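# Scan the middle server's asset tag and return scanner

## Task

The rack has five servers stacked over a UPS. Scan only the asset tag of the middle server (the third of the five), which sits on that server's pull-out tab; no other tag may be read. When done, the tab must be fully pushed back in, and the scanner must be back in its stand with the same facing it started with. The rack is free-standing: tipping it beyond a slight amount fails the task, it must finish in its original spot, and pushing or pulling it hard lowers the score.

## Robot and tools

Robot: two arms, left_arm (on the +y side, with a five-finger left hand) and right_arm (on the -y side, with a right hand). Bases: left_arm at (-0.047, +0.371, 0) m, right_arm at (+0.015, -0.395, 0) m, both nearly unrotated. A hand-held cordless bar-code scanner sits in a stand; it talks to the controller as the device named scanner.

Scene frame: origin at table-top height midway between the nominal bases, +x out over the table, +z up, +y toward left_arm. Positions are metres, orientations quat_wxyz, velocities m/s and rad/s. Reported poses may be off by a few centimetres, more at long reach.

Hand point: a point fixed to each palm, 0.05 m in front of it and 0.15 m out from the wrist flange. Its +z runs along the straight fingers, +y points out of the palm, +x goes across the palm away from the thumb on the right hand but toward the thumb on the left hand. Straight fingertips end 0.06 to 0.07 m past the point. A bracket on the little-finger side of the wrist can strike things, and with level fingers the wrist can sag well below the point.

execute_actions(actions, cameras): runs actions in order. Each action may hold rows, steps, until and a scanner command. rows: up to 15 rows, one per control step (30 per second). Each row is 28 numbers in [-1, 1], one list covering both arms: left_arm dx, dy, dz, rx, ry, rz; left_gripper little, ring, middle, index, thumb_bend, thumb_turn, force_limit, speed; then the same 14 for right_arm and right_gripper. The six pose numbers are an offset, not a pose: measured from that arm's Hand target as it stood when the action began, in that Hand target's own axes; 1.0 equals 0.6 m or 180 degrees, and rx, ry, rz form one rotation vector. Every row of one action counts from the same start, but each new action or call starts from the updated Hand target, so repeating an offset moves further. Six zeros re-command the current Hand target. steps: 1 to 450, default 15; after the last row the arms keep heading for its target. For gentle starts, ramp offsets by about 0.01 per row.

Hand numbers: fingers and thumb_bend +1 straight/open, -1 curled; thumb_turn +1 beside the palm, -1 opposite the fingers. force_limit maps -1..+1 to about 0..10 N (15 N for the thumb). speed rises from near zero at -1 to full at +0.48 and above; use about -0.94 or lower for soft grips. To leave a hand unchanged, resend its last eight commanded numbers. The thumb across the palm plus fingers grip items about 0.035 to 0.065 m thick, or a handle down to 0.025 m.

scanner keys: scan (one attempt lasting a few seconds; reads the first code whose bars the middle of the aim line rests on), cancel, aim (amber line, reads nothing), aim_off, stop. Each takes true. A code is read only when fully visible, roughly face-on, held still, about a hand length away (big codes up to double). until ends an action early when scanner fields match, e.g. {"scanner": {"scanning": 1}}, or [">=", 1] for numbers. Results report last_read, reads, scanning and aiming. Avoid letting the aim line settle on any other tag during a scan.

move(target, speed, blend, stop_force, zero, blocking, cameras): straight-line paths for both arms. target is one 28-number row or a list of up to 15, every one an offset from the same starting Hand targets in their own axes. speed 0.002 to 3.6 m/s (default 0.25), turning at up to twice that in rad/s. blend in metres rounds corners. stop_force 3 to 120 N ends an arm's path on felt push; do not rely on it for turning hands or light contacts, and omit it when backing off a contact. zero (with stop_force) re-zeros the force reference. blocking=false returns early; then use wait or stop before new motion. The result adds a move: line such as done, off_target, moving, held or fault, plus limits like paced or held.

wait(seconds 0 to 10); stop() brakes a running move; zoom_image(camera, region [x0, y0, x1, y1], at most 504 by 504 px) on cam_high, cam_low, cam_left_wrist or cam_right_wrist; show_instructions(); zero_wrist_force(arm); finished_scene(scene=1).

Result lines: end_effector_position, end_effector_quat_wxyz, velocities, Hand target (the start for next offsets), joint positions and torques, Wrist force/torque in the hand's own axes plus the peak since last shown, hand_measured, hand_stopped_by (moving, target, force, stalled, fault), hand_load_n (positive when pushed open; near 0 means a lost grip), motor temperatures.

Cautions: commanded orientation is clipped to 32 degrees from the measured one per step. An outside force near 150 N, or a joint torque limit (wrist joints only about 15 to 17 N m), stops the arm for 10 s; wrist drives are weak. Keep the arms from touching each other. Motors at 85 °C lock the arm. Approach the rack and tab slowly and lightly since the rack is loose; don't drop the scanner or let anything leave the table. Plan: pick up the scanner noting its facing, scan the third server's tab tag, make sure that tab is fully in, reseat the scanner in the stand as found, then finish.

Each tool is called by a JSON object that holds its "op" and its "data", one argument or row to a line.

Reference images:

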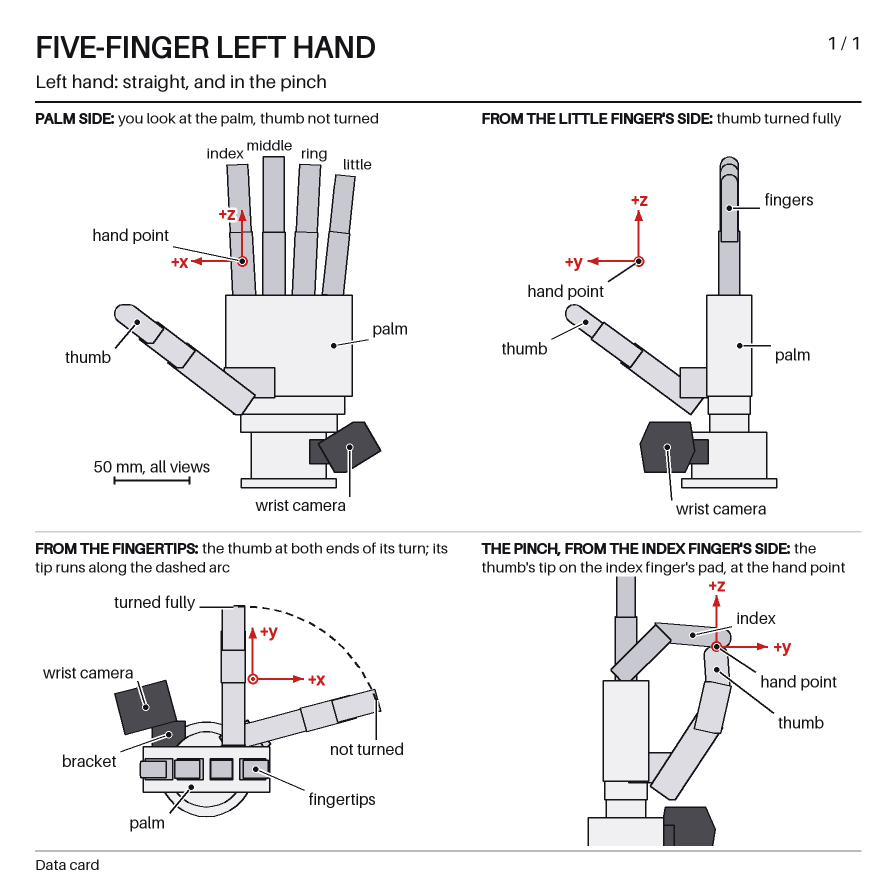

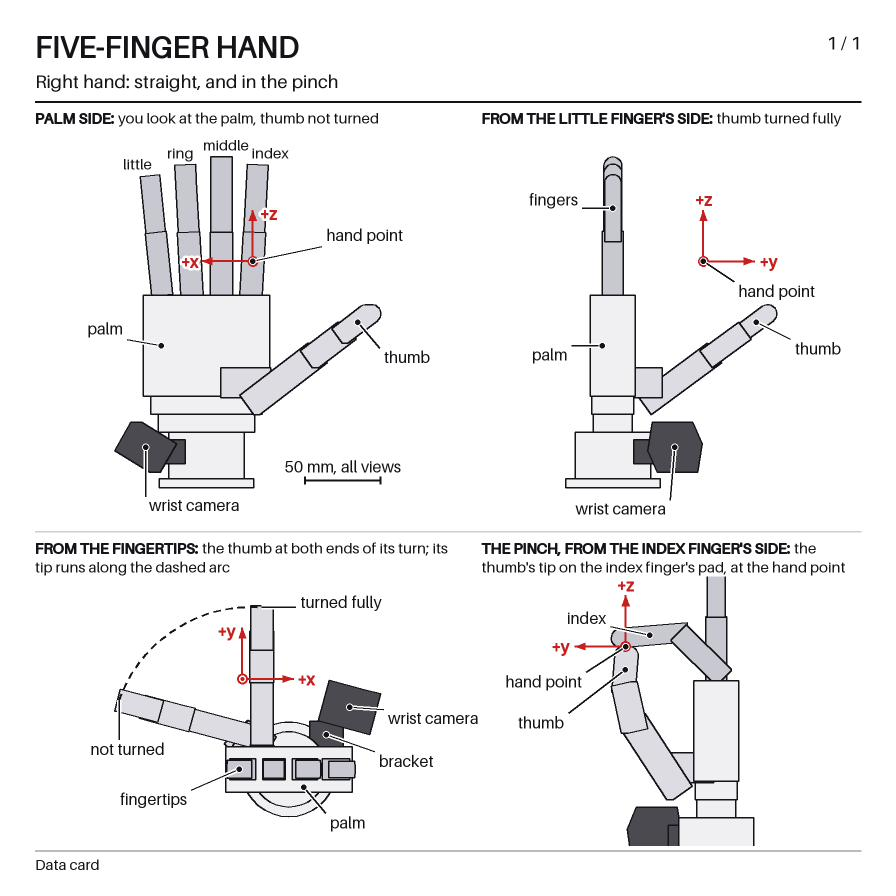

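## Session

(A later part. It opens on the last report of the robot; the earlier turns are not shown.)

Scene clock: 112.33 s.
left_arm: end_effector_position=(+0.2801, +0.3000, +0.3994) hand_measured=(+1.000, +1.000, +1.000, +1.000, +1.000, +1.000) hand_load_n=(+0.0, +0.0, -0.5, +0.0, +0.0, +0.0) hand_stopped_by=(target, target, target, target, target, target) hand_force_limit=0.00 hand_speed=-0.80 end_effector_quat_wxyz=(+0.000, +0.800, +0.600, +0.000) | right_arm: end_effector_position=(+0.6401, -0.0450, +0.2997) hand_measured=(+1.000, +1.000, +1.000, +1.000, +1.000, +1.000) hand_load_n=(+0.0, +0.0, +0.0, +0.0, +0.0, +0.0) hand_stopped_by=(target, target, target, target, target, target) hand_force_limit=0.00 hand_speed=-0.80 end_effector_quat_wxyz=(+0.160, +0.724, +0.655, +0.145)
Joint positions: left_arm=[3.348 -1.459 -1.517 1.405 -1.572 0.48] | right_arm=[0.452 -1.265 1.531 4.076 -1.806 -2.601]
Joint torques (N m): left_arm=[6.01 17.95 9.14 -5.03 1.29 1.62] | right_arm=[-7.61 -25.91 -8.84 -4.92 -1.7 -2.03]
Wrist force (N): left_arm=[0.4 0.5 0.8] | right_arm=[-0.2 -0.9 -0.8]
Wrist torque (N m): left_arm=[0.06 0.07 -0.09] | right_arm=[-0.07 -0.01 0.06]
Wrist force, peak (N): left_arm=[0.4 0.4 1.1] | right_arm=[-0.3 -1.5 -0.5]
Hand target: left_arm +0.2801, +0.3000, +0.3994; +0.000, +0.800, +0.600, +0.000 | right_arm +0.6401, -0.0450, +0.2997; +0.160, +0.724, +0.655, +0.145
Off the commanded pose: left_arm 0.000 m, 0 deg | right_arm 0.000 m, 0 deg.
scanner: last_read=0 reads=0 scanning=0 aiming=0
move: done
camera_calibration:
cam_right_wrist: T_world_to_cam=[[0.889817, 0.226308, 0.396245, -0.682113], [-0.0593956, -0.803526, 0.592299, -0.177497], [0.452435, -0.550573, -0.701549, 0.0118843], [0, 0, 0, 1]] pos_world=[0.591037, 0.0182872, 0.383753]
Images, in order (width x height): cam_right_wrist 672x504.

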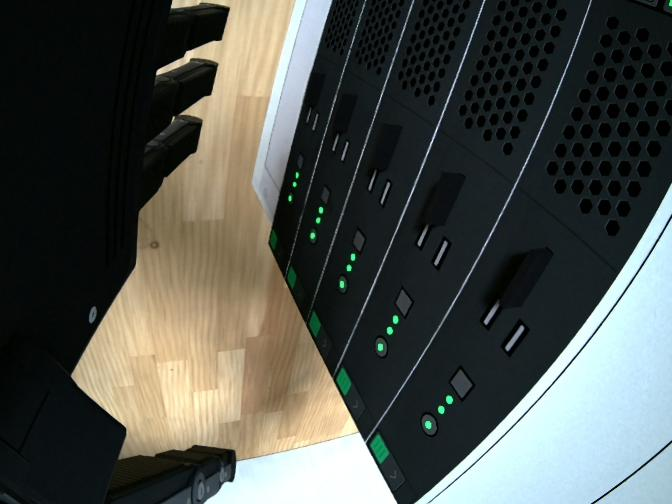

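{"op": "move", "data": {
  "target": [0,0,0,0,0,0,1,1,1,1,1,1,0,-0.8,0,0,0,0,0,0,1,1,1,0.05,0.1,-1,-0.2,-0.3],
  "cameras": ["cam_right_wrist"]
}}

{"op": "zoom_image", "data": {
  "camera": "cam_right_wrist",
  "region": [150, 100, 450, 400]
}}

Scene clock: 117.77 s.
left_arm: end_effector_position=(+0.2801, +0.3000, +0.3994) hand_measured=(+1.000, +1.000, +1.000, +1.000, +1.000, +1.000) hand_load_n=(+0.0, +0.0, +0.0, +0.0, +0.0, +0.0) hand_stopped_by=(target, target, target, target, target, target) hand_force_limit=0.00 hand_speed=-0.80 end_effector_quat_wxyz=(+0.000, +0.800, +0.600, +0.000) | right_arm: end_effector_position=(+0.6401, -0.0450, +0.2997) hand_measured=(+1.000, +1.000, +1.000, +0.050, +0.100, -1.000) hand_load_n=(+0.0, +0.0, +0.0, +0.0, +0.0, +0.0) hand_stopped_by=(target, target, target, target, target, target) hand_force_limit=-0.20 hand_speed=-0.30 end_effector_quat_wxyz=(+0.160, +0.724, +0.655, +0.145)
Joint positions: left_arm=[3.348 -1.459 -1.517 1.405 -1.572 0.48] | right_arm=[0.452 -1.265 1.531 4.076 -1.806 -2.601]
Joint torques (N m): left_arm=[6.23 17.75 8.49 -5.04 1.31 1.33] | right_arm=[-7.46 -26.32 -16 -2.68 0.13 -1.51]
Wrist force (N): left_arm=[0.3 0.4 0.8] | right_arm=[-0.3 -1.0 -0.6]
Wrist torque (N m): left_arm=[0.04 0.09 -0.10] | right_arm=[-0.10 -0.02 0.05]
Wrist force, peak (N): left_arm=[0.5 0.5 1.0] | right_arm=[-0.3 -1.0 -1.0]
Hand target: left_arm +0.2801, +0.3000, +0.3994; +0.000, +0.800, +0.600, +0.000 | right_arm +0.6401, -0.0450, +0.2997; +0.160, +0.724, +0.655, +0.145
Off the commanded pose: left_arm 0.000 m, 0 deg | right_arm 0.000 m, 0 deg.
scanner: last_read=0 reads=0 scanning=0 aiming=0
move: done
camera_calibration:
cam_right_wrist: T_world_to_cam=[[0.889771, 0.226287, 0.39636, -0.68213], [-0.059471, -0.803549, 0.59226, -0.177437], [0.452516, -0.550548, -0.701517, 0.0118239], [0, 0, 0, 1]] pos_world=[0.591037, 0.0182872, 0.383753]
Images, in order (width x height): cam_right_wrist 672x504.

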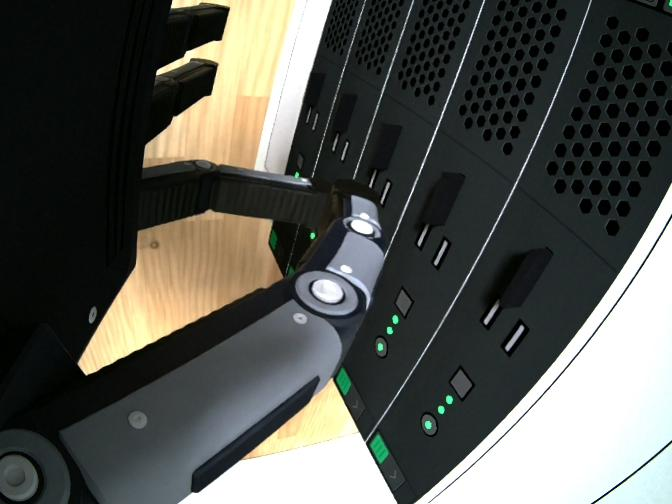

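Scaled by 1.680 from the camera's 672x504 image, which has a finer 960x720 frame.

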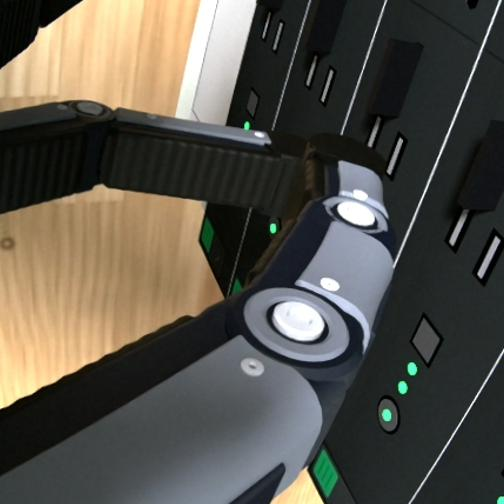

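{"op": "zoom_image", "data": {
  "camera": "cam_right_wrist",
  "region": [280, 150, 410, 280]
}}

Scaled by 3.877 from the camera's 672x504 image, which has a finer 960x720 frame.

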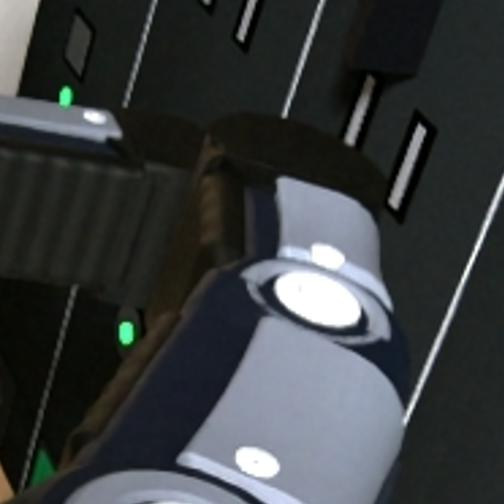

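{"op": "move", "data": {
  "target": [0,0,0,0,0,0,1,1,1,1,1,1,0,-0.8,0,0,0,0,0,0,1,1,1,-0.5,0.1,-1,-0.7,-0.85],
  "cameras": ["cam_right_wrist"]
}}

{"op": "zoom_image", "data": {
  "camera": "cam_right_wrist",
  "region": [260, 130, 410, 280]
}}

Scene clock: 128.37 s.
left_arm: end_effector_position=(+0.2801, +0.3000, +0.3994) hand_measured=(+1.000, +1.000, +1.000, +1.000, +1.000, +1.000) hand_load_n=(+0.0, +0.0, +0.0, +0.0, +0.0, +0.0) hand_stopped_by=(target, target, target, target, target, target) hand_force_limit=0.00 hand_speed=-0.80 end_effector_quat_wxyz=(+0.000, +0.800, +0.600, +0.000) | right_arm: end_effector_position=(+0.6401, -0.0450, +0.2997) hand_measured=(+1.000, +1.000, +1.000, -0.240, +0.100, -1.000) hand_load_n=(+0.0, +0.0, +0.0, +2.5, +0.5, +0.0) hand_stopped_by=(target, target, target, force, target, target) hand_force_limit=-0.70 hand_speed=-0.85 end_effector_quat_wxyz=(+0.160, +0.724, +0.655, +0.145)
Joint positions: left_arm=[3.348 -1.459 -1.517 1.405 -1.572 0.48] | right_arm=[0.452 -1.265 1.531 4.076 -1.806 -2.601]
Joint torques (N m): left_arm=[6.15 17.94 9.07 -4.94 1.34 1.24] | right_arm=[-4.13 -31.07 -35.33 -0.61 0.84 1.26]
Wrist force (N): left_arm=[0.5 0.5 0.8] | right_arm=[-0.1 -0.6 -0.9]
Wrist torque (N m): left_arm=[0.05 0.05 -0.08] | right_arm=[-0.03 -0.04 0.07]
Wrist force, peak (N): left_arm=[0.3 0.5 1.1] | right_arm=[-0.4 -1.1 -1.0]
Hand target: left_arm +0.2801, +0.3000, +0.3994; +0.000, +0.800, +0.600, +0.000 | right_arm +0.6401, -0.0450, +0.2997; +0.160, +0.724, +0.655, +0.145
Off the commanded pose: left_arm 0.000 m, 0 deg | right_arm 0.000 m, 0 deg.
scanner: last_read=0 reads=0 scanning=0 aiming=0
move: done
camera_calibration:
cam_right_wrist: T_world_to_cam=[[0.889771, 0.226287, 0.39636, -0.68213], [-0.059471, -0.803549, 0.59226, -0.177437], [0.452516, -0.550548, -0.701517, 0.0118239], [0, 0, 0, 1]] pos_world=[0.591037, 0.0182872, 0.383753]
Images, in order (width x height): cam_right_wrist 672x504.

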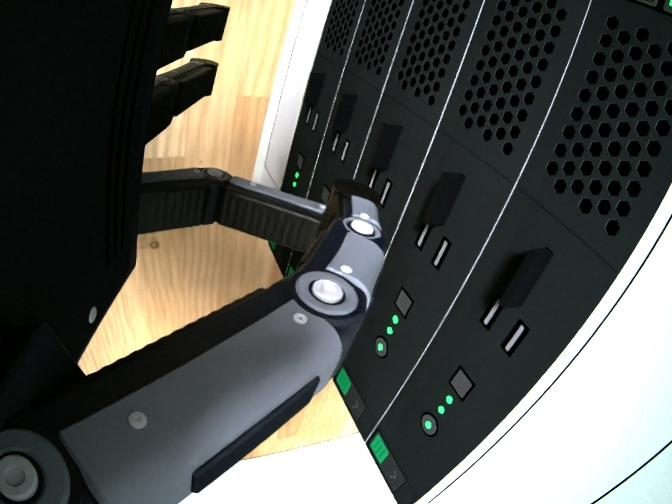

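Scaled by 3.360 from the camera's 672x504 image, which has a finer 960x720 frame.

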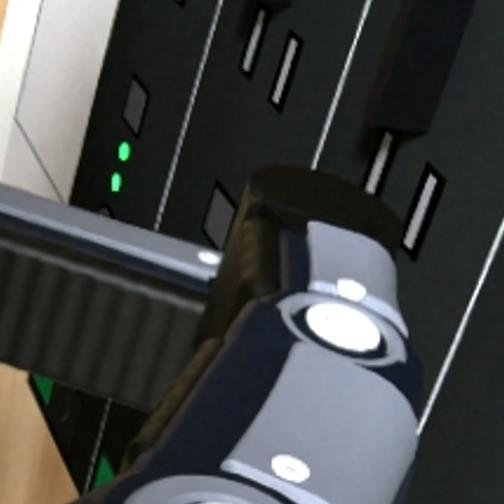

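{"op": "move", "data": {
  "target": [
    [0,0,0,0,0,0,1,1,1,1,1,1,0,-0.8,0,0,0,0,0,0,1,1,1,0.1,0.1,-1,-0.7,-0.3],
    [0,0,0,0,0,0,1,1,1,1,1,1,0,-0.8,0.0122,0.0095,0.0748,0,0,0,1,1,1,0.1,0.1,-1,-0.7,-0.3]
  ],
  "speed": 0.1,
  "cameras": ["cam_right_wrist"]
}}

{"op": "zoom_image", "data": {
  "camera": "cam_right_wrist",
  "region": [260, 80, 460, 280]
}}

Scene clock: 134.00 s.
left_arm: end_effector_position=(+0.2801, +0.3000, +0.3994) hand_measured=(+1.000, +1.000, +1.000, +1.000, +1.000, +1.000) hand_load_n=(+0.0, +0.0, +0.0, +0.0, +0.0, +0.0) hand_stopped_by=(target, target, target, target, target, target) hand_force_limit=0.00 hand_speed=-0.80 end_effector_quat_wxyz=(+0.000, +0.800, +0.600, +0.000) | right_arm: end_effector_position=(+0.6648, -0.0401, +0.2615) hand_measured=(+1.000, +1.000, +1.000, +0.100, +0.100, -1.000) hand_load_n=(+0.0, +0.0, +0.0, +0.0, +0.0, +0.0) hand_stopped_by=(target, target, target, target, target, target) hand_force_limit=-0.70 hand_speed=-0.30 end_effector_quat_wxyz=(+0.160, +0.724, +0.655, +0.145)
Joint positions: left_arm=[3.348 -1.459 -1.517 1.405 -1.572 0.48] | right_arm=[0.441 -1.187 1.526 4.001 -1.801 -2.612]
Joint torques (N m): left_arm=[5.27 18.07 10.11 -5.04 1.31 1.26] | right_arm=[-8.49 -26.54 -36.73 -4.92 1.2 -2.03]
Wrist force (N): left_arm=[0.2 0.5 1.0] | right_arm=[-0.4 -0.8 -0.7]
Wrist torque (N m): left_arm=[0.04 0.10 -0.09] | right_arm=[-0.05 -0.01 0.08]
Wrist force, peak (N): left_arm=[0.3 0.6 1.0] | right_arm=[-0.5 -1.1 -1.2]
Hand target: left_arm +0.2801, +0.3000, +0.3994; +0.000, +0.800, +0.600, +0.000 | right_arm +0.6648, -0.0401, +0.2615; +0.160, +0.724, +0.655, +0.145
Off the commanded pose: left_arm 0.000 m, 0 deg | right_arm 0.000 m, 0 deg.
scanner: last_read=0 reads=0 scanning=0 aiming=0
move: done
camera_calibration:
cam_right_wrist: T_world_to_cam=[[0.889771, 0.226287, 0.39636, -0.690075], [-0.059471, -0.803549, 0.59226, -0.149407], [0.452516, -0.550548, -0.701517, -0.0234536], [0, 0, 0, 1]] pos_world=[0.615737, 0.0231872, 0.345553]
Images, in order (width x height): cam_right_wrist 672x504.

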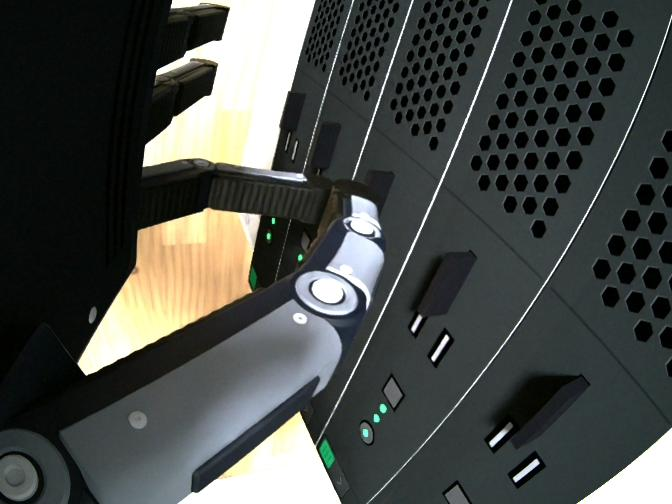

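Scaled by 2.520 from the camera's 672x504 image, which has a finer 960x720 frame.

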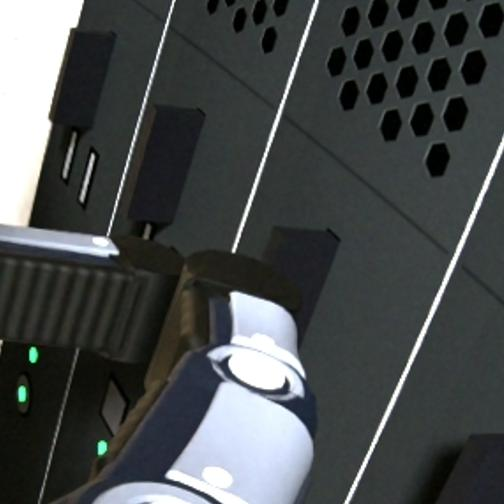

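{"op": "zoom_image", "data": {
  "camera": "cam_right_wrist",
  "region": [390, 230, 500, 380]
}}

{"op": "zoom_image", "data": {
  "camera": "cam_right_wrist",
  "region": [340, 150, 420, 250]
}}

Scaled by 3.360 from the camera's 672x504 image, which has a finer 960x720 frame.

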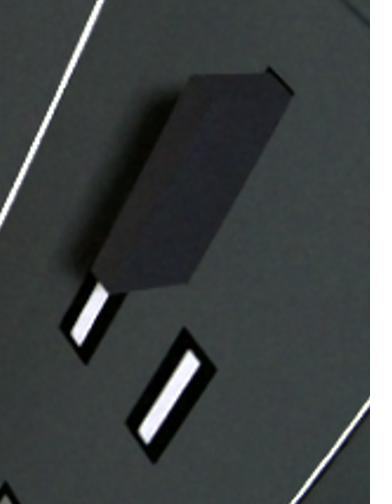

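Scaled by 5.040 from the camera's 672x504 image, which has a finer 960x720 frame.

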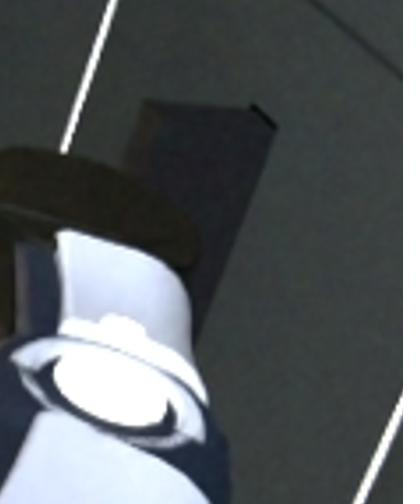

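{"op": "move", "data": {
  "target": [0,0,0,0,0,0,1,1,1,1,1,1,0,-0.8,-0.004,-0.0143,0.0316,0,0,0,1,1,1,0.1,0.1,-1,-0.7,-0.3],
  "speed": 0.08,
  "cameras": ["cam_right_wrist"]
}}

{"op": "zoom_image", "data": {
  "camera": "cam_right_wrist",
  "region": [290, 120, 460, 290]
}}

Scene clock: 146.80 s.
left_arm: end_effector_position=(+0.2801, +0.3000, +0.3994) hand_measured=(+1.000, +1.000, +1.000, +1.000, +1.000, +1.000) hand_load_n=(+0.0, +0.0, +0.0, +0.0, -0.5, +0.0) hand_stopped_by=(target, target, target, target, target, target) hand_force_limit=0.00 hand_speed=-0.80 end_effector_quat_wxyz=(+0.000, +0.800, +0.600, +0.000) | right_arm: end_effector_position=(+0.6648, -0.0425, +0.2407) hand_measured=(+1.000, +1.000, +1.000, +0.100, +0.100, -1.000) hand_load_n=(+0.0, +0.0, +0.0, +0.0, +0.0, -0.5) hand_stopped_by=(target, target, target, target, target, target) hand_force_limit=-0.70 hand_speed=-0.30 end_effector_quat_wxyz=(+0.160, +0.724, +0.655, +0.145)
Joint positions: left_arm=[3.348 -1.459 -1.517 1.405 -1.572 0.48] | right_arm=[0.437 -1.173 1.562 3.949 -1.8 -2.616]
Joint torques (N m): left_arm=[6.15 18.88 9.53 -4.92 1.24 1.15] | right_arm=[-8.35 -28.5 -8.22 -5.04 1.11 -2.05]
Wrist force (N): left_arm=[0.3 0.3 0.6] | right_arm=[-0.4 -0.8 -0.8]
Wrist torque (N m): left_arm=[0.04 0.08 -0.09] | right_arm=[-0.07 0.02 0.08]
Wrist force, peak (N): left_arm=[0.6 0.2 1.1] | right_arm=[-0.3 -0.9 -1.1]
Hand target: left_arm +0.2801, +0.3000, +0.3994; +0.000, +0.800, +0.600, +0.000 | right_arm +0.6648, -0.0425, +0.2407; +0.160, +0.724, +0.655, +0.145
Off the commanded pose: left_arm 0.000 m, 0 deg | right_arm 0.000 m, 0 deg.
scanner: last_read=0 reads=0 scanning=0 aiming=0
move: done
camera_calibration:
cam_right_wrist: T_world_to_cam=[[0.889771, 0.226287, 0.39636, -0.681377], [-0.059471, -0.803549, 0.59226, -0.13901], [0.452516, -0.550548, -0.701517, -0.0394117], [0, 0, 0, 1]] pos_world=[0.615837, 0.0207872, 0.324753]
Images, in order (width x height): cam_right_wrist 672x504.

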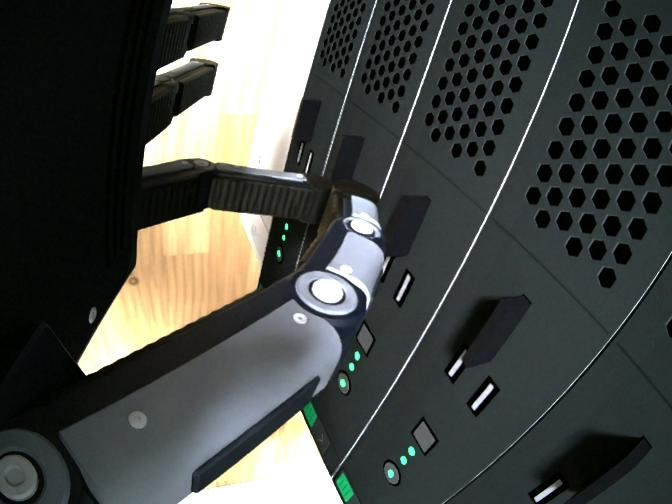

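Scaled by 2.965 from the camera's 672x504 image, which has a finer 960x720 frame.

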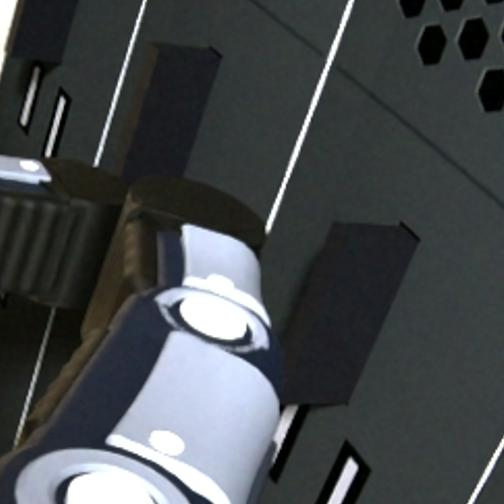

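{"op": "move", "data": {
  "target": [0,0,0,0,0,0,1,1,1,1,1,1,0,-0.8,0,0.0329,0.00795,0,0,0,1,1,1,0.1,0.1,-1,-0.7,-0.3],
  "speed": 0.03,
  "stop_force": 4,
  "cameras": ["cam_right_wrist"]
}}

{"op": "zoom_image", "data": {
  "camera": "cam_right_wrist",
  "region": [280, 120, 430, 270]
}}

Scene clock: 152.77 s.
left_arm: end_effector_position=(+0.2801, +0.3000, +0.3994) hand_measured=(+1.000, +1.000, +1.000, +1.000, +1.000, +1.000) hand_load_n=(+0.0, +0.0, +0.0, +0.0, +0.0, +0.0) hand_stopped_by=(target, target, target, target, target, target) hand_force_limit=0.00 hand_speed=-0.80 end_effector_quat_wxyz=(+0.000, +0.800, +0.600, +0.000) | right_arm: end_effector_position=(+0.6805, -0.0441, +0.2438) hand_measured=(+1.000, +1.000, +1.000, +0.100, +0.100, -1.000) hand_load_n=(+0.0, +0.0, +0.0, -1.5, +0.0, +0.0) hand_stopped_by=(target, target, target, target, target, target) hand_force_limit=-0.70 hand_speed=-0.30 end_effector_quat_wxyz=(+0.160, +0.724, +0.655, +0.145)
Joint positions: left_arm=[3.348 -1.459 -1.517 1.405 -1.572 0.48] | right_arm=[0.424 -1.15 1.521 3.965 -1.795 -2.629]
Joint torques (N m): left_arm=[6.21 18.09 10.88 -4.83 1.25 0.86] | right_arm=[8.91 -43.85 -8.71 -4.26 -0.83 1.3]
Wrist force (N): left_arm=[0.2 0.3 0.8] | right_arm=[-3.6 -4.1 -4.0]
Wrist torque (N m): left_arm=[0.02 0.10 -0.10] | right_arm=[-0.02 -0.11 0.01]
Wrist force, peak (N): left_arm=[0.6 0.4 1.1] | right_arm=[-10.1 -25.3 -16.8]
Hand target: left_arm +0.2801, +0.3000, +0.3994; +0.000, +0.800, +0.600, +0.000 | right_arm +0.6805, -0.0441, +0.2438; +0.160, +0.724, +0.655, +0.145 (not the last commanded pose)
Off the commanded pose: left_arm 0.000 m, 0 deg | right_arm 0.004 m, 0 deg.
scanner: last_read=0 reads=0 scanning=0 aiming=0
move: contact (right_arm)
camera_calibration:
cam_right_wrist: T_world_to_cam=[[0.889771, 0.226287, 0.39636, -0.696101], [-0.059471, -0.803549, 0.59226, -0.141284], [0.452516, -0.550548, -0.701517, -0.0452322], [0, 0, 0, 1]] pos_world=[0.631437, 0.0190872, 0.327853]
Images, in order (width x height): cam_right_wrist 672x504.

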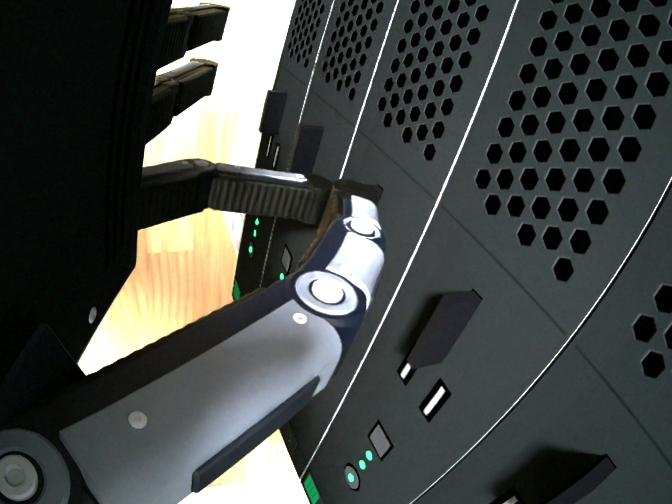

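Scaled by 3.360 from the camera's 672x504 image, which has a finer 960x720 frame.

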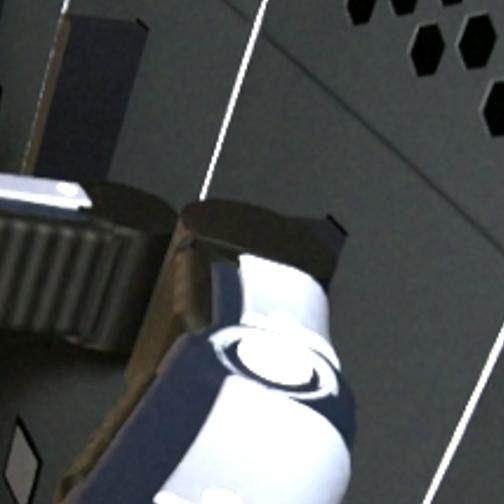

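{"op": "move", "data": {
  "target": [0,0,0,0,0,0,1,1,1,1,1,1,0,-0.8,0,-0.0205,-0.0095,0.0556,0,0,1,1,1,-0.08,0.1,-1,-0.7,-0.3],
  "speed": 0.05,
  "cameras": ["cam_right_wrist"]
}}

{"op": "zoom_image", "data": {
  "camera": "cam_right_wrist",
  "region": [280, 120, 450, 290]
}}

Scene clock: 161.30 s.
left_arm: end_effector_position=(+0.2801, +0.3000, +0.3994) hand_measured=(+1.000, +1.000, +1.000, +1.000, +1.000, +1.000) hand_load_n=(+0.0, +0.0, +0.0, +0.0, +0.0, +0.0) hand_stopped_by=(target, target, target, target, target, target) hand_force_limit=0.00 hand_speed=-0.80 end_effector_quat_wxyz=(+0.000, +0.800, +0.600, +0.000) | right_arm: end_effector_position=(+0.6670, -0.0428, +0.2438) hand_measured=(+1.000, +1.000, +1.000, -0.080, +0.100, -1.000) hand_load_n=(+0.0, +0.0, +0.5, +0.0, +0.0, +0.0) hand_stopped_by=(target, target, target, target, target, target) hand_force_limit=-0.70 hand_speed=-0.30 end_effector_quat_wxyz=(+0.097, +0.735, +0.665, +0.088)
Joint positions: left_arm=[3.348 -1.459 -1.517 1.405 -1.572 0.48] | right_arm=[0.405 -1.149 1.414 4.221 -1.703 -2.62]
Joint torques (N m): left_arm=[5.38 17.46 11.14 -4.83 1.02 0.85] | right_arm=[-8.37 -28.48 -36.22 -0.58 1.47 1.23]
Wrist force (N): left_arm=[0.3 0.3 1.2] | right_arm=[0.0 -0.7 -0.9]
Wrist torque (N m): left_arm=[0.00 0.09 -0.09] | right_arm=[-0.08 -0.06 0.03]
Wrist force, peak (N): left_arm=[0.6 0.3 1.1] | right_arm=[-3.8 -4.3 -4.3]
Hand target: left_arm +0.2801, +0.3000, +0.3994; +0.000, +0.800, +0.600, +0.000 | right_arm +0.6670, -0.0428, +0.2438; +0.097, +0.735, +0.665, +0.088
Off the commanded pose: left_arm 0.000 m, 0 deg | right_arm 0.000 m, 0 deg.
scanner: last_read=0 reads=0 scanning=0 aiming=0
move: done
camera_calibration:
cam_right_wrist: T_world_to_cam=[[0.945198, 0.220794, 0.240522, -0.683639], [0.0426249, -0.813815, 0.579558, -0.20643], [0.323704, -0.537545, -0.778628, 0.066881], [0, 0, 0, 1]] pos_world=[0.633323, 0.0188986, 0.336144]
Images, in order (width x height): cam_right_wrist 672x504.

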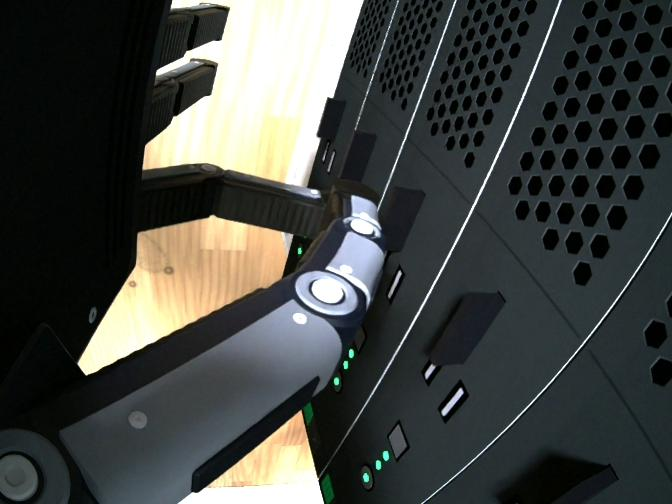

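Scaled by 2.965 from the camera's 672x504 image, which has a finer 960x720 frame.

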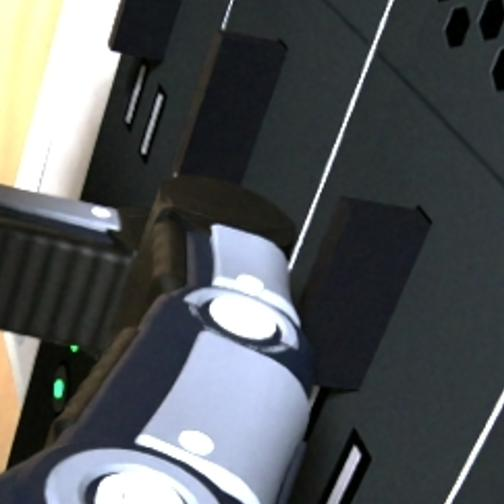

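{"op": "move", "data": {
  "target": [0,0,0,0,0,0,1,1,1,1,1,1,0,-0.8,0.00474,0.02351,0.00425,0,0,0,1,1,1,-0.08,0.1,-1,-0.7,-0.3],
  "speed": 0.02,
  "stop_force": 4,
  "cameras": ["cam_right_wrist"]
}}

Scene clock: 169.27 s.
left_arm: end_effector_position=(+0.2801, +0.3000, +0.3994) hand_measured=(+1.000, +1.000, +1.000, +1.000, +1.000, +1.000) hand_load_n=(+0.0, +0.0, +0.0, +0.0, +0.0, +0.0) hand_stopped_by=(target, target, target, target, target, target) hand_force_limit=0.00 hand_speed=-0.80 end_effector_quat_wxyz=(+0.000, +0.800, +0.600, +0.000) | right_arm: end_effector_position=(+0.6815, -0.0414, +0.2450) hand_measured=(+1.000, +1.000, +1.000, -0.080, +0.100, -1.000) hand_load_n=(+0.5, +0.0, +0.0, +0.0, +0.0, +0.0) hand_stopped_by=(target, target, target, target, target, target) hand_force_limit=-0.70 hand_speed=-0.30 end_effector_quat_wxyz=(+0.097, +0.735, +0.665, +0.088)
Joint positions: left_arm=[3.348 -1.459 -1.517 1.405 -1.572 0.48] | right_arm=[0.397 -1.12 1.369 4.237 -1.701 -2.627]
Joint torques (N m): left_arm=[6.77 18.38 9.41 -4.9 1.11 0.59] | right_arm=[-7.56 -29.54 -36.13 -0.5 1.18 -1.66]
Wrist force (N): left_arm=[0.2 0.2 0.9] | right_arm=[-0.2 -0.7 -0.6]
Wrist torque (N m): left_arm=[0.01 0.10 -0.09] | right_arm=[-0.09 -0.05 0.01]
Wrist force, peak (N): left_arm=[0.6 0.4 1.1] | right_arm=[-0.2 -0.9 -1.1]
Hand target: left_arm +0.2801, +0.3000, +0.3994; +0.000, +0.800, +0.600, +0.000 | right_arm +0.6815, -0.0414, +0.2450; +0.097, +0.735, +0.665, +0.088
Off the commanded pose: left_arm 0.000 m, 0 deg | right_arm 0.000 m, 0 deg.
scanner: last_read=0 reads=0 scanning=0 aiming=0
move: done
camera_calibration:
cam_right_wrist: T_world_to_cam=[[0.945233, 0.220805, 0.240375, -0.697915], [0.0427333, -0.813829, 0.579531, -0.206665], [0.323588, -0.53752, -0.778693, 0.0639707], [0, 0, 0, 1]] pos_world=[0.647823, 0.0202987, 0.337344]
Images, in order (width x height): cam_right_wrist 672x504.

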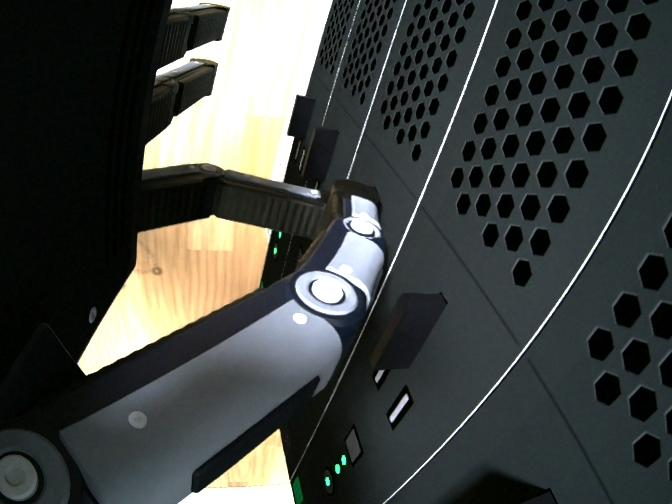

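{"op": "move", "data": {
  "target": [0,0,0,0,0,0,1,1,1,1,1,1,0,-0.8,0.0019,0.00224,0.0006,0,0,0,1,1,1,-0.08,0.1,-1,-0.7,-0.3],
  "speed": 0.006,
  "stop_force": 3,
  "cameras": []
}}

{"op": "move", "data": {
  "target": [0,0,0,0,0,0,1,1,1,1,1,1,0,-0.8,0,-0.0011,0.0040,0,0,0,1,1,1,-0.08,0.1,-1,-0.7,-0.3],
  "speed": 0.006,
  "stop_force": 3,
  "cameras": ["cam_right_wrist"]
}}

Scene clock: 174.43 s.
left_arm: end_effector_position=(+0.2801, +0.3000, +0.3994) hand_measured=(+1.000, +1.000, +1.000, +1.000, +1.000, +1.000) hand_load_n=(+0.0, +0.0, +0.0, +0.0, +0.0, +0.0) hand_stopped_by=(target, target, target, target, target, target) hand_force_limit=0.00 hand_speed=-0.80 end_effector_quat_wxyz=(+0.000, +0.800, +0.600, +0.000) | right_arm: end_effector_position=(+0.6824, -0.0408, +0.2450) hand_measured=(+1.000, +1.000, +1.000, -0.080, +0.100, -1.000) hand_load_n=(+0.0, +0.0, +0.0, -1.0, +0.0, +0.0) hand_stopped_by=(target, target, target, target, target, target) hand_force_limit=-0.70 hand_speed=-0.30 end_effector_quat_wxyz=(+0.097, +0.735, +0.665, +0.088)
Joint positions: left_arm=[3.348 -1.459 -1.517 1.405 -1.572 0.48] | right_arm=[0.397 -1.118 1.365 4.238 -1.701 -2.627]
Joint torques (N m): left_arm=[6 17.93 10.99 -4.76 1.06 0.69] | right_arm=[-1.29 -46.73 -8.52 -5.34 -0.3 -1.8]
Wrist force (N): left_arm=[0.3 0.2 1.2] | right_arm=[-1.7 -2.7 -1.8]
Wrist torque (N m): left_arm=[-0.01 0.10 -0.09] | right_arm=[-0.11 -0.06 -0.09]
Wrist force, peak (N): left_arm=[0.6 0.2 1.0] | right_arm=[-2.5 -4.1 -2.1]
Hand target: left_arm +0.2801, +0.3000, +0.3994; +0.000, +0.800, +0.600, +0.000 | right_arm +0.6824, -0.0409, +0.2450; +0.097, +0.735, +0.665, +0.088 (not the last commanded pose)
Off the commanded pose: left_arm 0.000 m, 0 deg | right_arm 0.001 m, 0 deg.
scanner: last_read=0 reads=0 scanning=0 aiming=0
move: contact (right_arm)
No camera images: "cameras" was empty.

Scene clock: 175.70 s.
left_arm: end_effector_position=(+0.2801, +0.3000, +0.3994) hand_measured=(+1.000, +1.000, +1.000, +1.000, +1.000, +1.000) hand_load_n=(+0.0, +0.0, +0.0, +0.0, +0.0, +0.0) hand_stopped_by=(target, target, target, target, target, target) hand_force_limit=0.00 hand_speed=-0.80 end_effector_quat_wxyz=(+0.000, +0.800, +0.600, +0.000) | right_arm: end_effector_position=(+0.6824, -0.0409, +0.2425) hand_measured=(+1.000, +1.000, +1.000, -0.080, +0.100, -1.000) hand_load_n=(+0.0, +0.0, +0.0, -2.0, +0.0, +0.0) hand_stopped_by=(target, target, target, target, target, target) hand_force_limit=-0.70 hand_speed=-0.30 end_effector_quat_wxyz=(+0.097, +0.735, +0.665, +0.088)
Joint positions: left_arm=[3.348 -1.459 -1.517 1.405 -1.572 0.48] | right_arm=[0.397 -1.116 1.369 4.232 -1.701 -2.627]
Joint torques (N m): left_arm=[5.02 16.89 10.29 -4.57 1.2 0.55] | right_arm=[-0.88 -29.32 -7.78 -5.04 -0.18 -0.44]
Wrist force (N): left_arm=[0.3 0.3 0.8] | right_arm=[-0.1 -2.3 -2.7]
Wrist torque (N m): left_arm=[0.02 0.08 -0.09] | right_arm=[-0.07 -0.07 -0.09]
Wrist force, peak (N): left_arm=[0.4 0.6 0.9] | right_arm=[-1.1 -2.7 -2.9]
Hand target: left_arm +0.2801, +0.3000, +0.3994; +0.000, +0.800, +0.600, +0.000 | right_arm +0.6824, -0.0409, +0.2425; +0.097, +0.735, +0.665, +0.088
Off the commanded pose: left_arm 0.000 m, 0 deg | right_arm 0.000 m, 0 deg.
scanner: last_read=0 reads=0 scanning=0 aiming=0
move: done
camera_calibration:
cam_right_wrist: T_world_to_cam=[[0.945234, 0.220786, 0.240389, -0.698302], [0.0427102, -0.813834, 0.579526, -0.20475], [0.323588, -0.53752, -0.778693, 0.0620551], [0, 0, 0, 1]] pos_world=[0.648723, 0.0208987, 0.334844]
Images, in order (width x height): cam_right_wrist 672x504.

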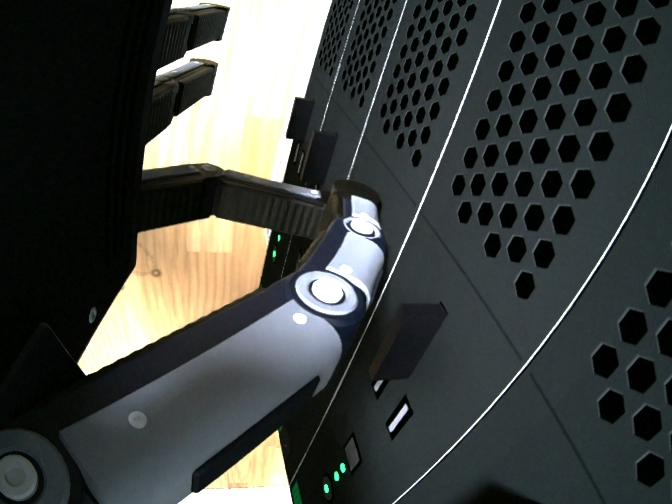

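{"op": "execute_actions", "data": {
  "actions": [
    {"rows":[[0,0,0,0,0,0,1,1,1,1,1,1,0,-0.8,0,0,0,0,0,0,1,1,1,-0.5,0.1,-1,-0.4,-0.92]],"steps":75}
  ],
  "cameras": ["cam_right_wrist"]
}}

Scene clock: 181.20 s.
left_arm: end_effector_position=(+0.2801, +0.3000, +0.3994) hand_measured=(+1.000, +1.000, +1.000, +1.000, +1.000, +1.000) hand_load_n=(+0.0, +0.0, +0.0, +0.0, +0.0, +0.0) hand_stopped_by=(target, target, target, target, target, target) hand_force_limit=0.00 hand_speed=-0.80 end_effector_quat_wxyz=(+0.000, +0.800, +0.600, +0.000) | right_arm: end_effector_position=(+0.6824, -0.0409, +0.2425) hand_measured=(+1.000, +1.000, +1.000, -0.182, +0.100, -1.000) hand_load_n=(+0.0, +0.0, +0.0, +5.5, +1.0, +0.5) hand_stopped_by=(target, target, target, force, target, target) hand_force_limit=-0.40 hand_speed=-0.92 end_effector_quat_wxyz=(+0.097, +0.735, +0.665, +0.088)
Joint positions: left_arm=[3.348 -1.459 -1.517 1.405 -1.572 0.48] | right_arm=[0.397 -1.116 1.369 4.232 -1.701 -2.627]
Joint torques (N m): left_arm=[5.57 17.18 9.95 -4.91 1.11 0.57] | right_arm=[1.01 -43.78 -30.08 -4.86 -0.75 1.19]
Wrist force (N): left_arm=[0.3 0.5 0.8] | right_arm=[-0.9 -1.8 1.4]
Wrist torque (N m): left_arm=[0.05 0.09 -0.09] | right_arm=[-0.05 -0.05 -0.08]
Wrist force, peak (N): left_arm=[0.4 0.5 1.1] | right_arm=[-0.4 -2.7 -2.9]
Hand target: left_arm +0.2801, +0.3000, +0.3994; +0.000, +0.800, +0.600, +0.000 | right_arm +0.6824, -0.0409, +0.2425; +0.097, +0.735, +0.665, +0.088
Off the commanded pose: left_arm 0.000 m, 0 deg | right_arm 0.000 m, 0 deg.
scanner: last_read=0 reads=0 scanning=0 aiming=0
camera_calibration:
cam_right_wrist: T_world_to_cam=[[0.945264, 0.220734, 0.240316, -0.698296], [0.0427104, -0.813836, 0.579522, -0.204749], [0.323499, -0.537538, -0.778718, 0.0621219], [0, 0, 0, 1]] pos_world=[0.648723, 0.0208987, 0.334844]
Images, in order (width x height): cam_right_wrist 672x504.

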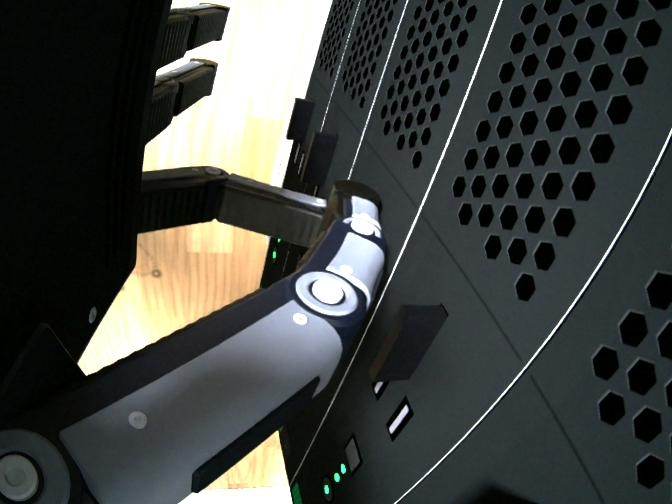

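{"op": "move", "data": {
  "target": [0,0,0,0,0,0,1,1,1,1,1,1,0,-0.8,0.0001,-0.0241,-0.0065,0,0,0,1,1,1,-0.5,0.1,-1,-0.4,-0.92],
  "speed": 0.015,
  "stop_force": 8,
  "cameras": ["cam_right_wrist"]
}}

Scene clock: 183.83 s.
left_arm: end_effector_position=(+0.2801, +0.3000, +0.3994) hand_measured=(+1.000, +1.000, +1.000, +1.000, +1.000, +1.000) hand_load_n=(+0.0, +0.0, +0.0, +0.0, +0.0, +0.0) hand_stopped_by=(target, target, target, target, target, target) hand_force_limit=0.00 hand_speed=-0.80 end_effector_quat_wxyz=(+0.000, +0.800, +0.600, +0.000) | right_arm: end_effector_position=(+0.6675, -0.0393, +0.2425) hand_measured=(+1.000, +1.000, +1.000, -0.182, +0.100, -1.000) hand_load_n=(+0.0, +0.0, +0.0, +3.5, +0.0, +0.0) hand_stopped_by=(target, target, target, force, target, target) hand_force_limit=-0.40 hand_speed=-0.92 end_effector_quat_wxyz=(+0.097, +0.735, +0.665, +0.088)
Joint positions: left_arm=[3.348 -1.459 -1.517 1.405 -1.572 0.48] | right_arm=[0.409 -1.143 1.408 4.221 -1.704 -2.616]
Joint torques (N m): left_arm=[4.93 17.38 10.46 -4.69 1.1 0.55] | right_arm=[9.06 -47.72 -8.77 -4.91 -0.92 1.25]
Wrist force (N): left_arm=[0.6 0.4 0.8] | right_arm=[-0.1 1.1 2.1]
Wrist torque (N m): left_arm=[0.03 0.05 -0.08] | right_arm=[-0.05 -0.06 -0.07]
Wrist force, peak (N): left_arm=[0.5 0.5 1.0] | right_arm=[0.1 2.5 3.4]
Hand target: left_arm +0.2801, +0.3000, +0.3994; +0.000, +0.800, +0.600, +0.000 | right_arm +0.6675, -0.0393, +0.2425; +0.097, +0.735, +0.665, +0.088
Off the commanded pose: left_arm 0.000 m, 0 deg | right_arm 0.000 m, 0 deg.
scanner: last_read=0 reads=0 scanning=0 aiming=0
move: done
camera_calibration:
cam_right_wrist: T_world_to_cam=[[0.945234, 0.220786, 0.240389, -0.684549], [0.0427102, -0.813834, 0.579526, -0.202893], [0.323588, -0.53752, -0.778693, 0.0676828], [0, 0, 0, 1]] pos_world=[0.633823, 0.0223987, 0.334844]
Images, in order (width x height): cam_right_wrist 672x504.

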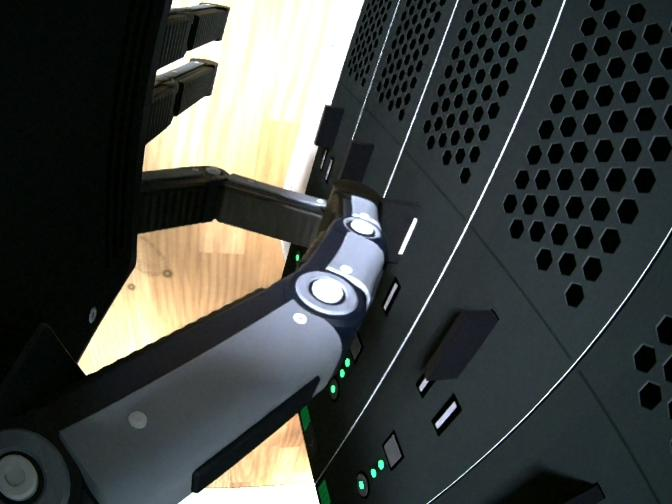

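{"op": "zoom_image", "data": {
  "camera": "cam_right_wrist",
  "region": [260, 80, 520, 420]
}}

Scaled by 1.482 from the camera's 672x504 image, which has a finer 960x720 frame.

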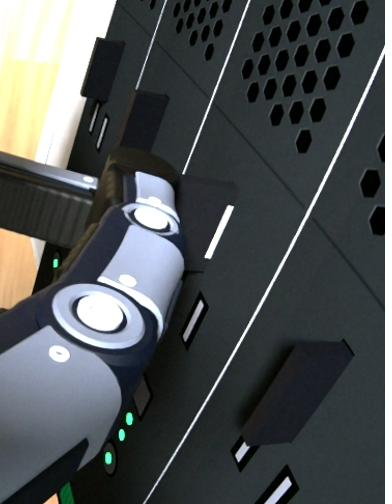

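{"op": "move", "data": {
  "target": [0,0,0,0,0,0,1,1,1,1,1,1,0,-0.8,0.0001,-0.0322,-0.00866,0,0,0,1,1,1,-0.5,0.1,-1,-0.4,-0.92],
  "speed": 0.015,
  "stop_force": 6,
  "cameras": ["cam_right_wrist", "cam_low"]
}}

Scene clock: 189.13 s.
left_arm: end_effector_position=(+0.2801, +0.3000, +0.3994) hand_measured=(+1.000, +1.000, +1.000, +1.000, +1.000, +1.000) hand_load_n=(+0.0, +0.0, +0.0, +0.0, +0.0, +0.0) hand_stopped_by=(target, target, target, target, target, target) hand_force_limit=0.00 hand_speed=-0.80 end_effector_quat_wxyz=(+0.000, +0.800, +0.600, +0.000) | right_arm: end_effector_position=(+0.6476, -0.0372, +0.2425) hand_measured=(+1.000, +1.000, +1.000, -0.184, +0.100, -1.000) hand_load_n=(+0.0, +0.0, +0.0, +0.0, +0.0, +0.0) hand_stopped_by=(target, target, target, force, target, target) hand_force_limit=-0.40 hand_speed=-0.92 end_effector_quat_wxyz=(+0.097, +0.735, +0.665, +0.088)
Joint positions: left_arm=[3.348 -1.459 -1.517 1.405 -1.572 0.48] | right_arm=[0.425 -1.177 1.457 4.209 -1.708 -2.599]
Joint torques (N m): left_arm=[6.15 18.68 10.49 -4.85 1.03 0.43] | right_arm=[8.56 -44.93 -9.4 -4.92 -0.82 1.47]
Wrist force (N): left_arm=[0.3 0.4 0.8] | right_arm=[0.2 -0.6 -1.0]
Wrist torque (N m): left_arm=[0.04 0.09 -0.10] | right_arm=[-0.04 -0.08 -0.07]
Wrist force, peak (N): left_arm=[0.4 0.4 1.1] | right_arm=[-0.2 1.1 1.9]
Hand target: left_arm +0.2801, +0.3000, +0.3994; +0.000, +0.800, +0.600, +0.000 | right_arm +0.6476, -0.0372, +0.2425; +0.097, +0.735, +0.665, +0.088
Off the commanded pose: left_arm 0.000 m, 0 deg | right_arm 0.000 m, 0 deg.
scanner: last_read=0 reads=0 scanning=0 aiming=0
move: done
camera_calibration:
cam_right_wrist: T_world_to_cam=[[0.945234, 0.220786, 0.240389, -0.666203], [0.0427102, -0.813834, 0.579526, -0.200334], [0.323588, -0.53752, -0.778693, 0.075251], [0, 0, 0, 1]] pos_world=[0.613923, 0.0244987, 0.334844]
Images, in order (width x height): cam_low 896x504, cam_right_wrist 672x504.

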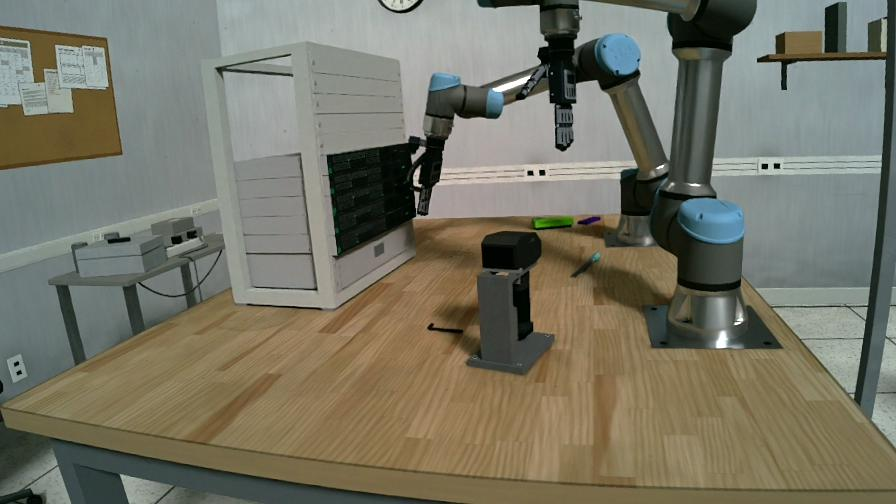

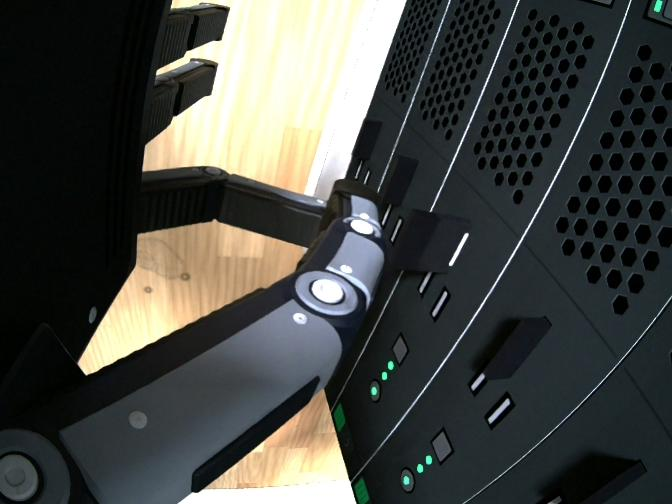

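{"op": "zoom_image", "data": {
  "camera": "cam_right_wrist",
  "region": [320, 160, 520, 340]
}}

Scaled by 2.520 from the camera's 672x504 image, which has a finer 960x720 frame.

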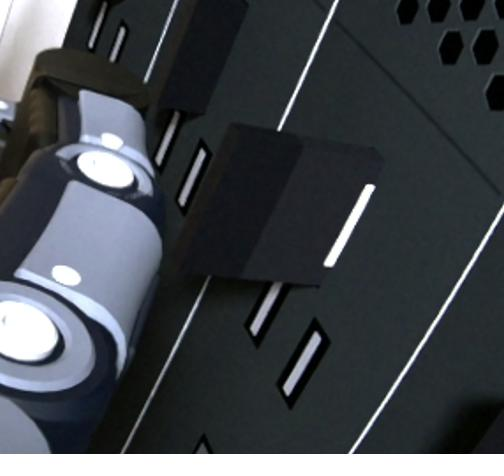

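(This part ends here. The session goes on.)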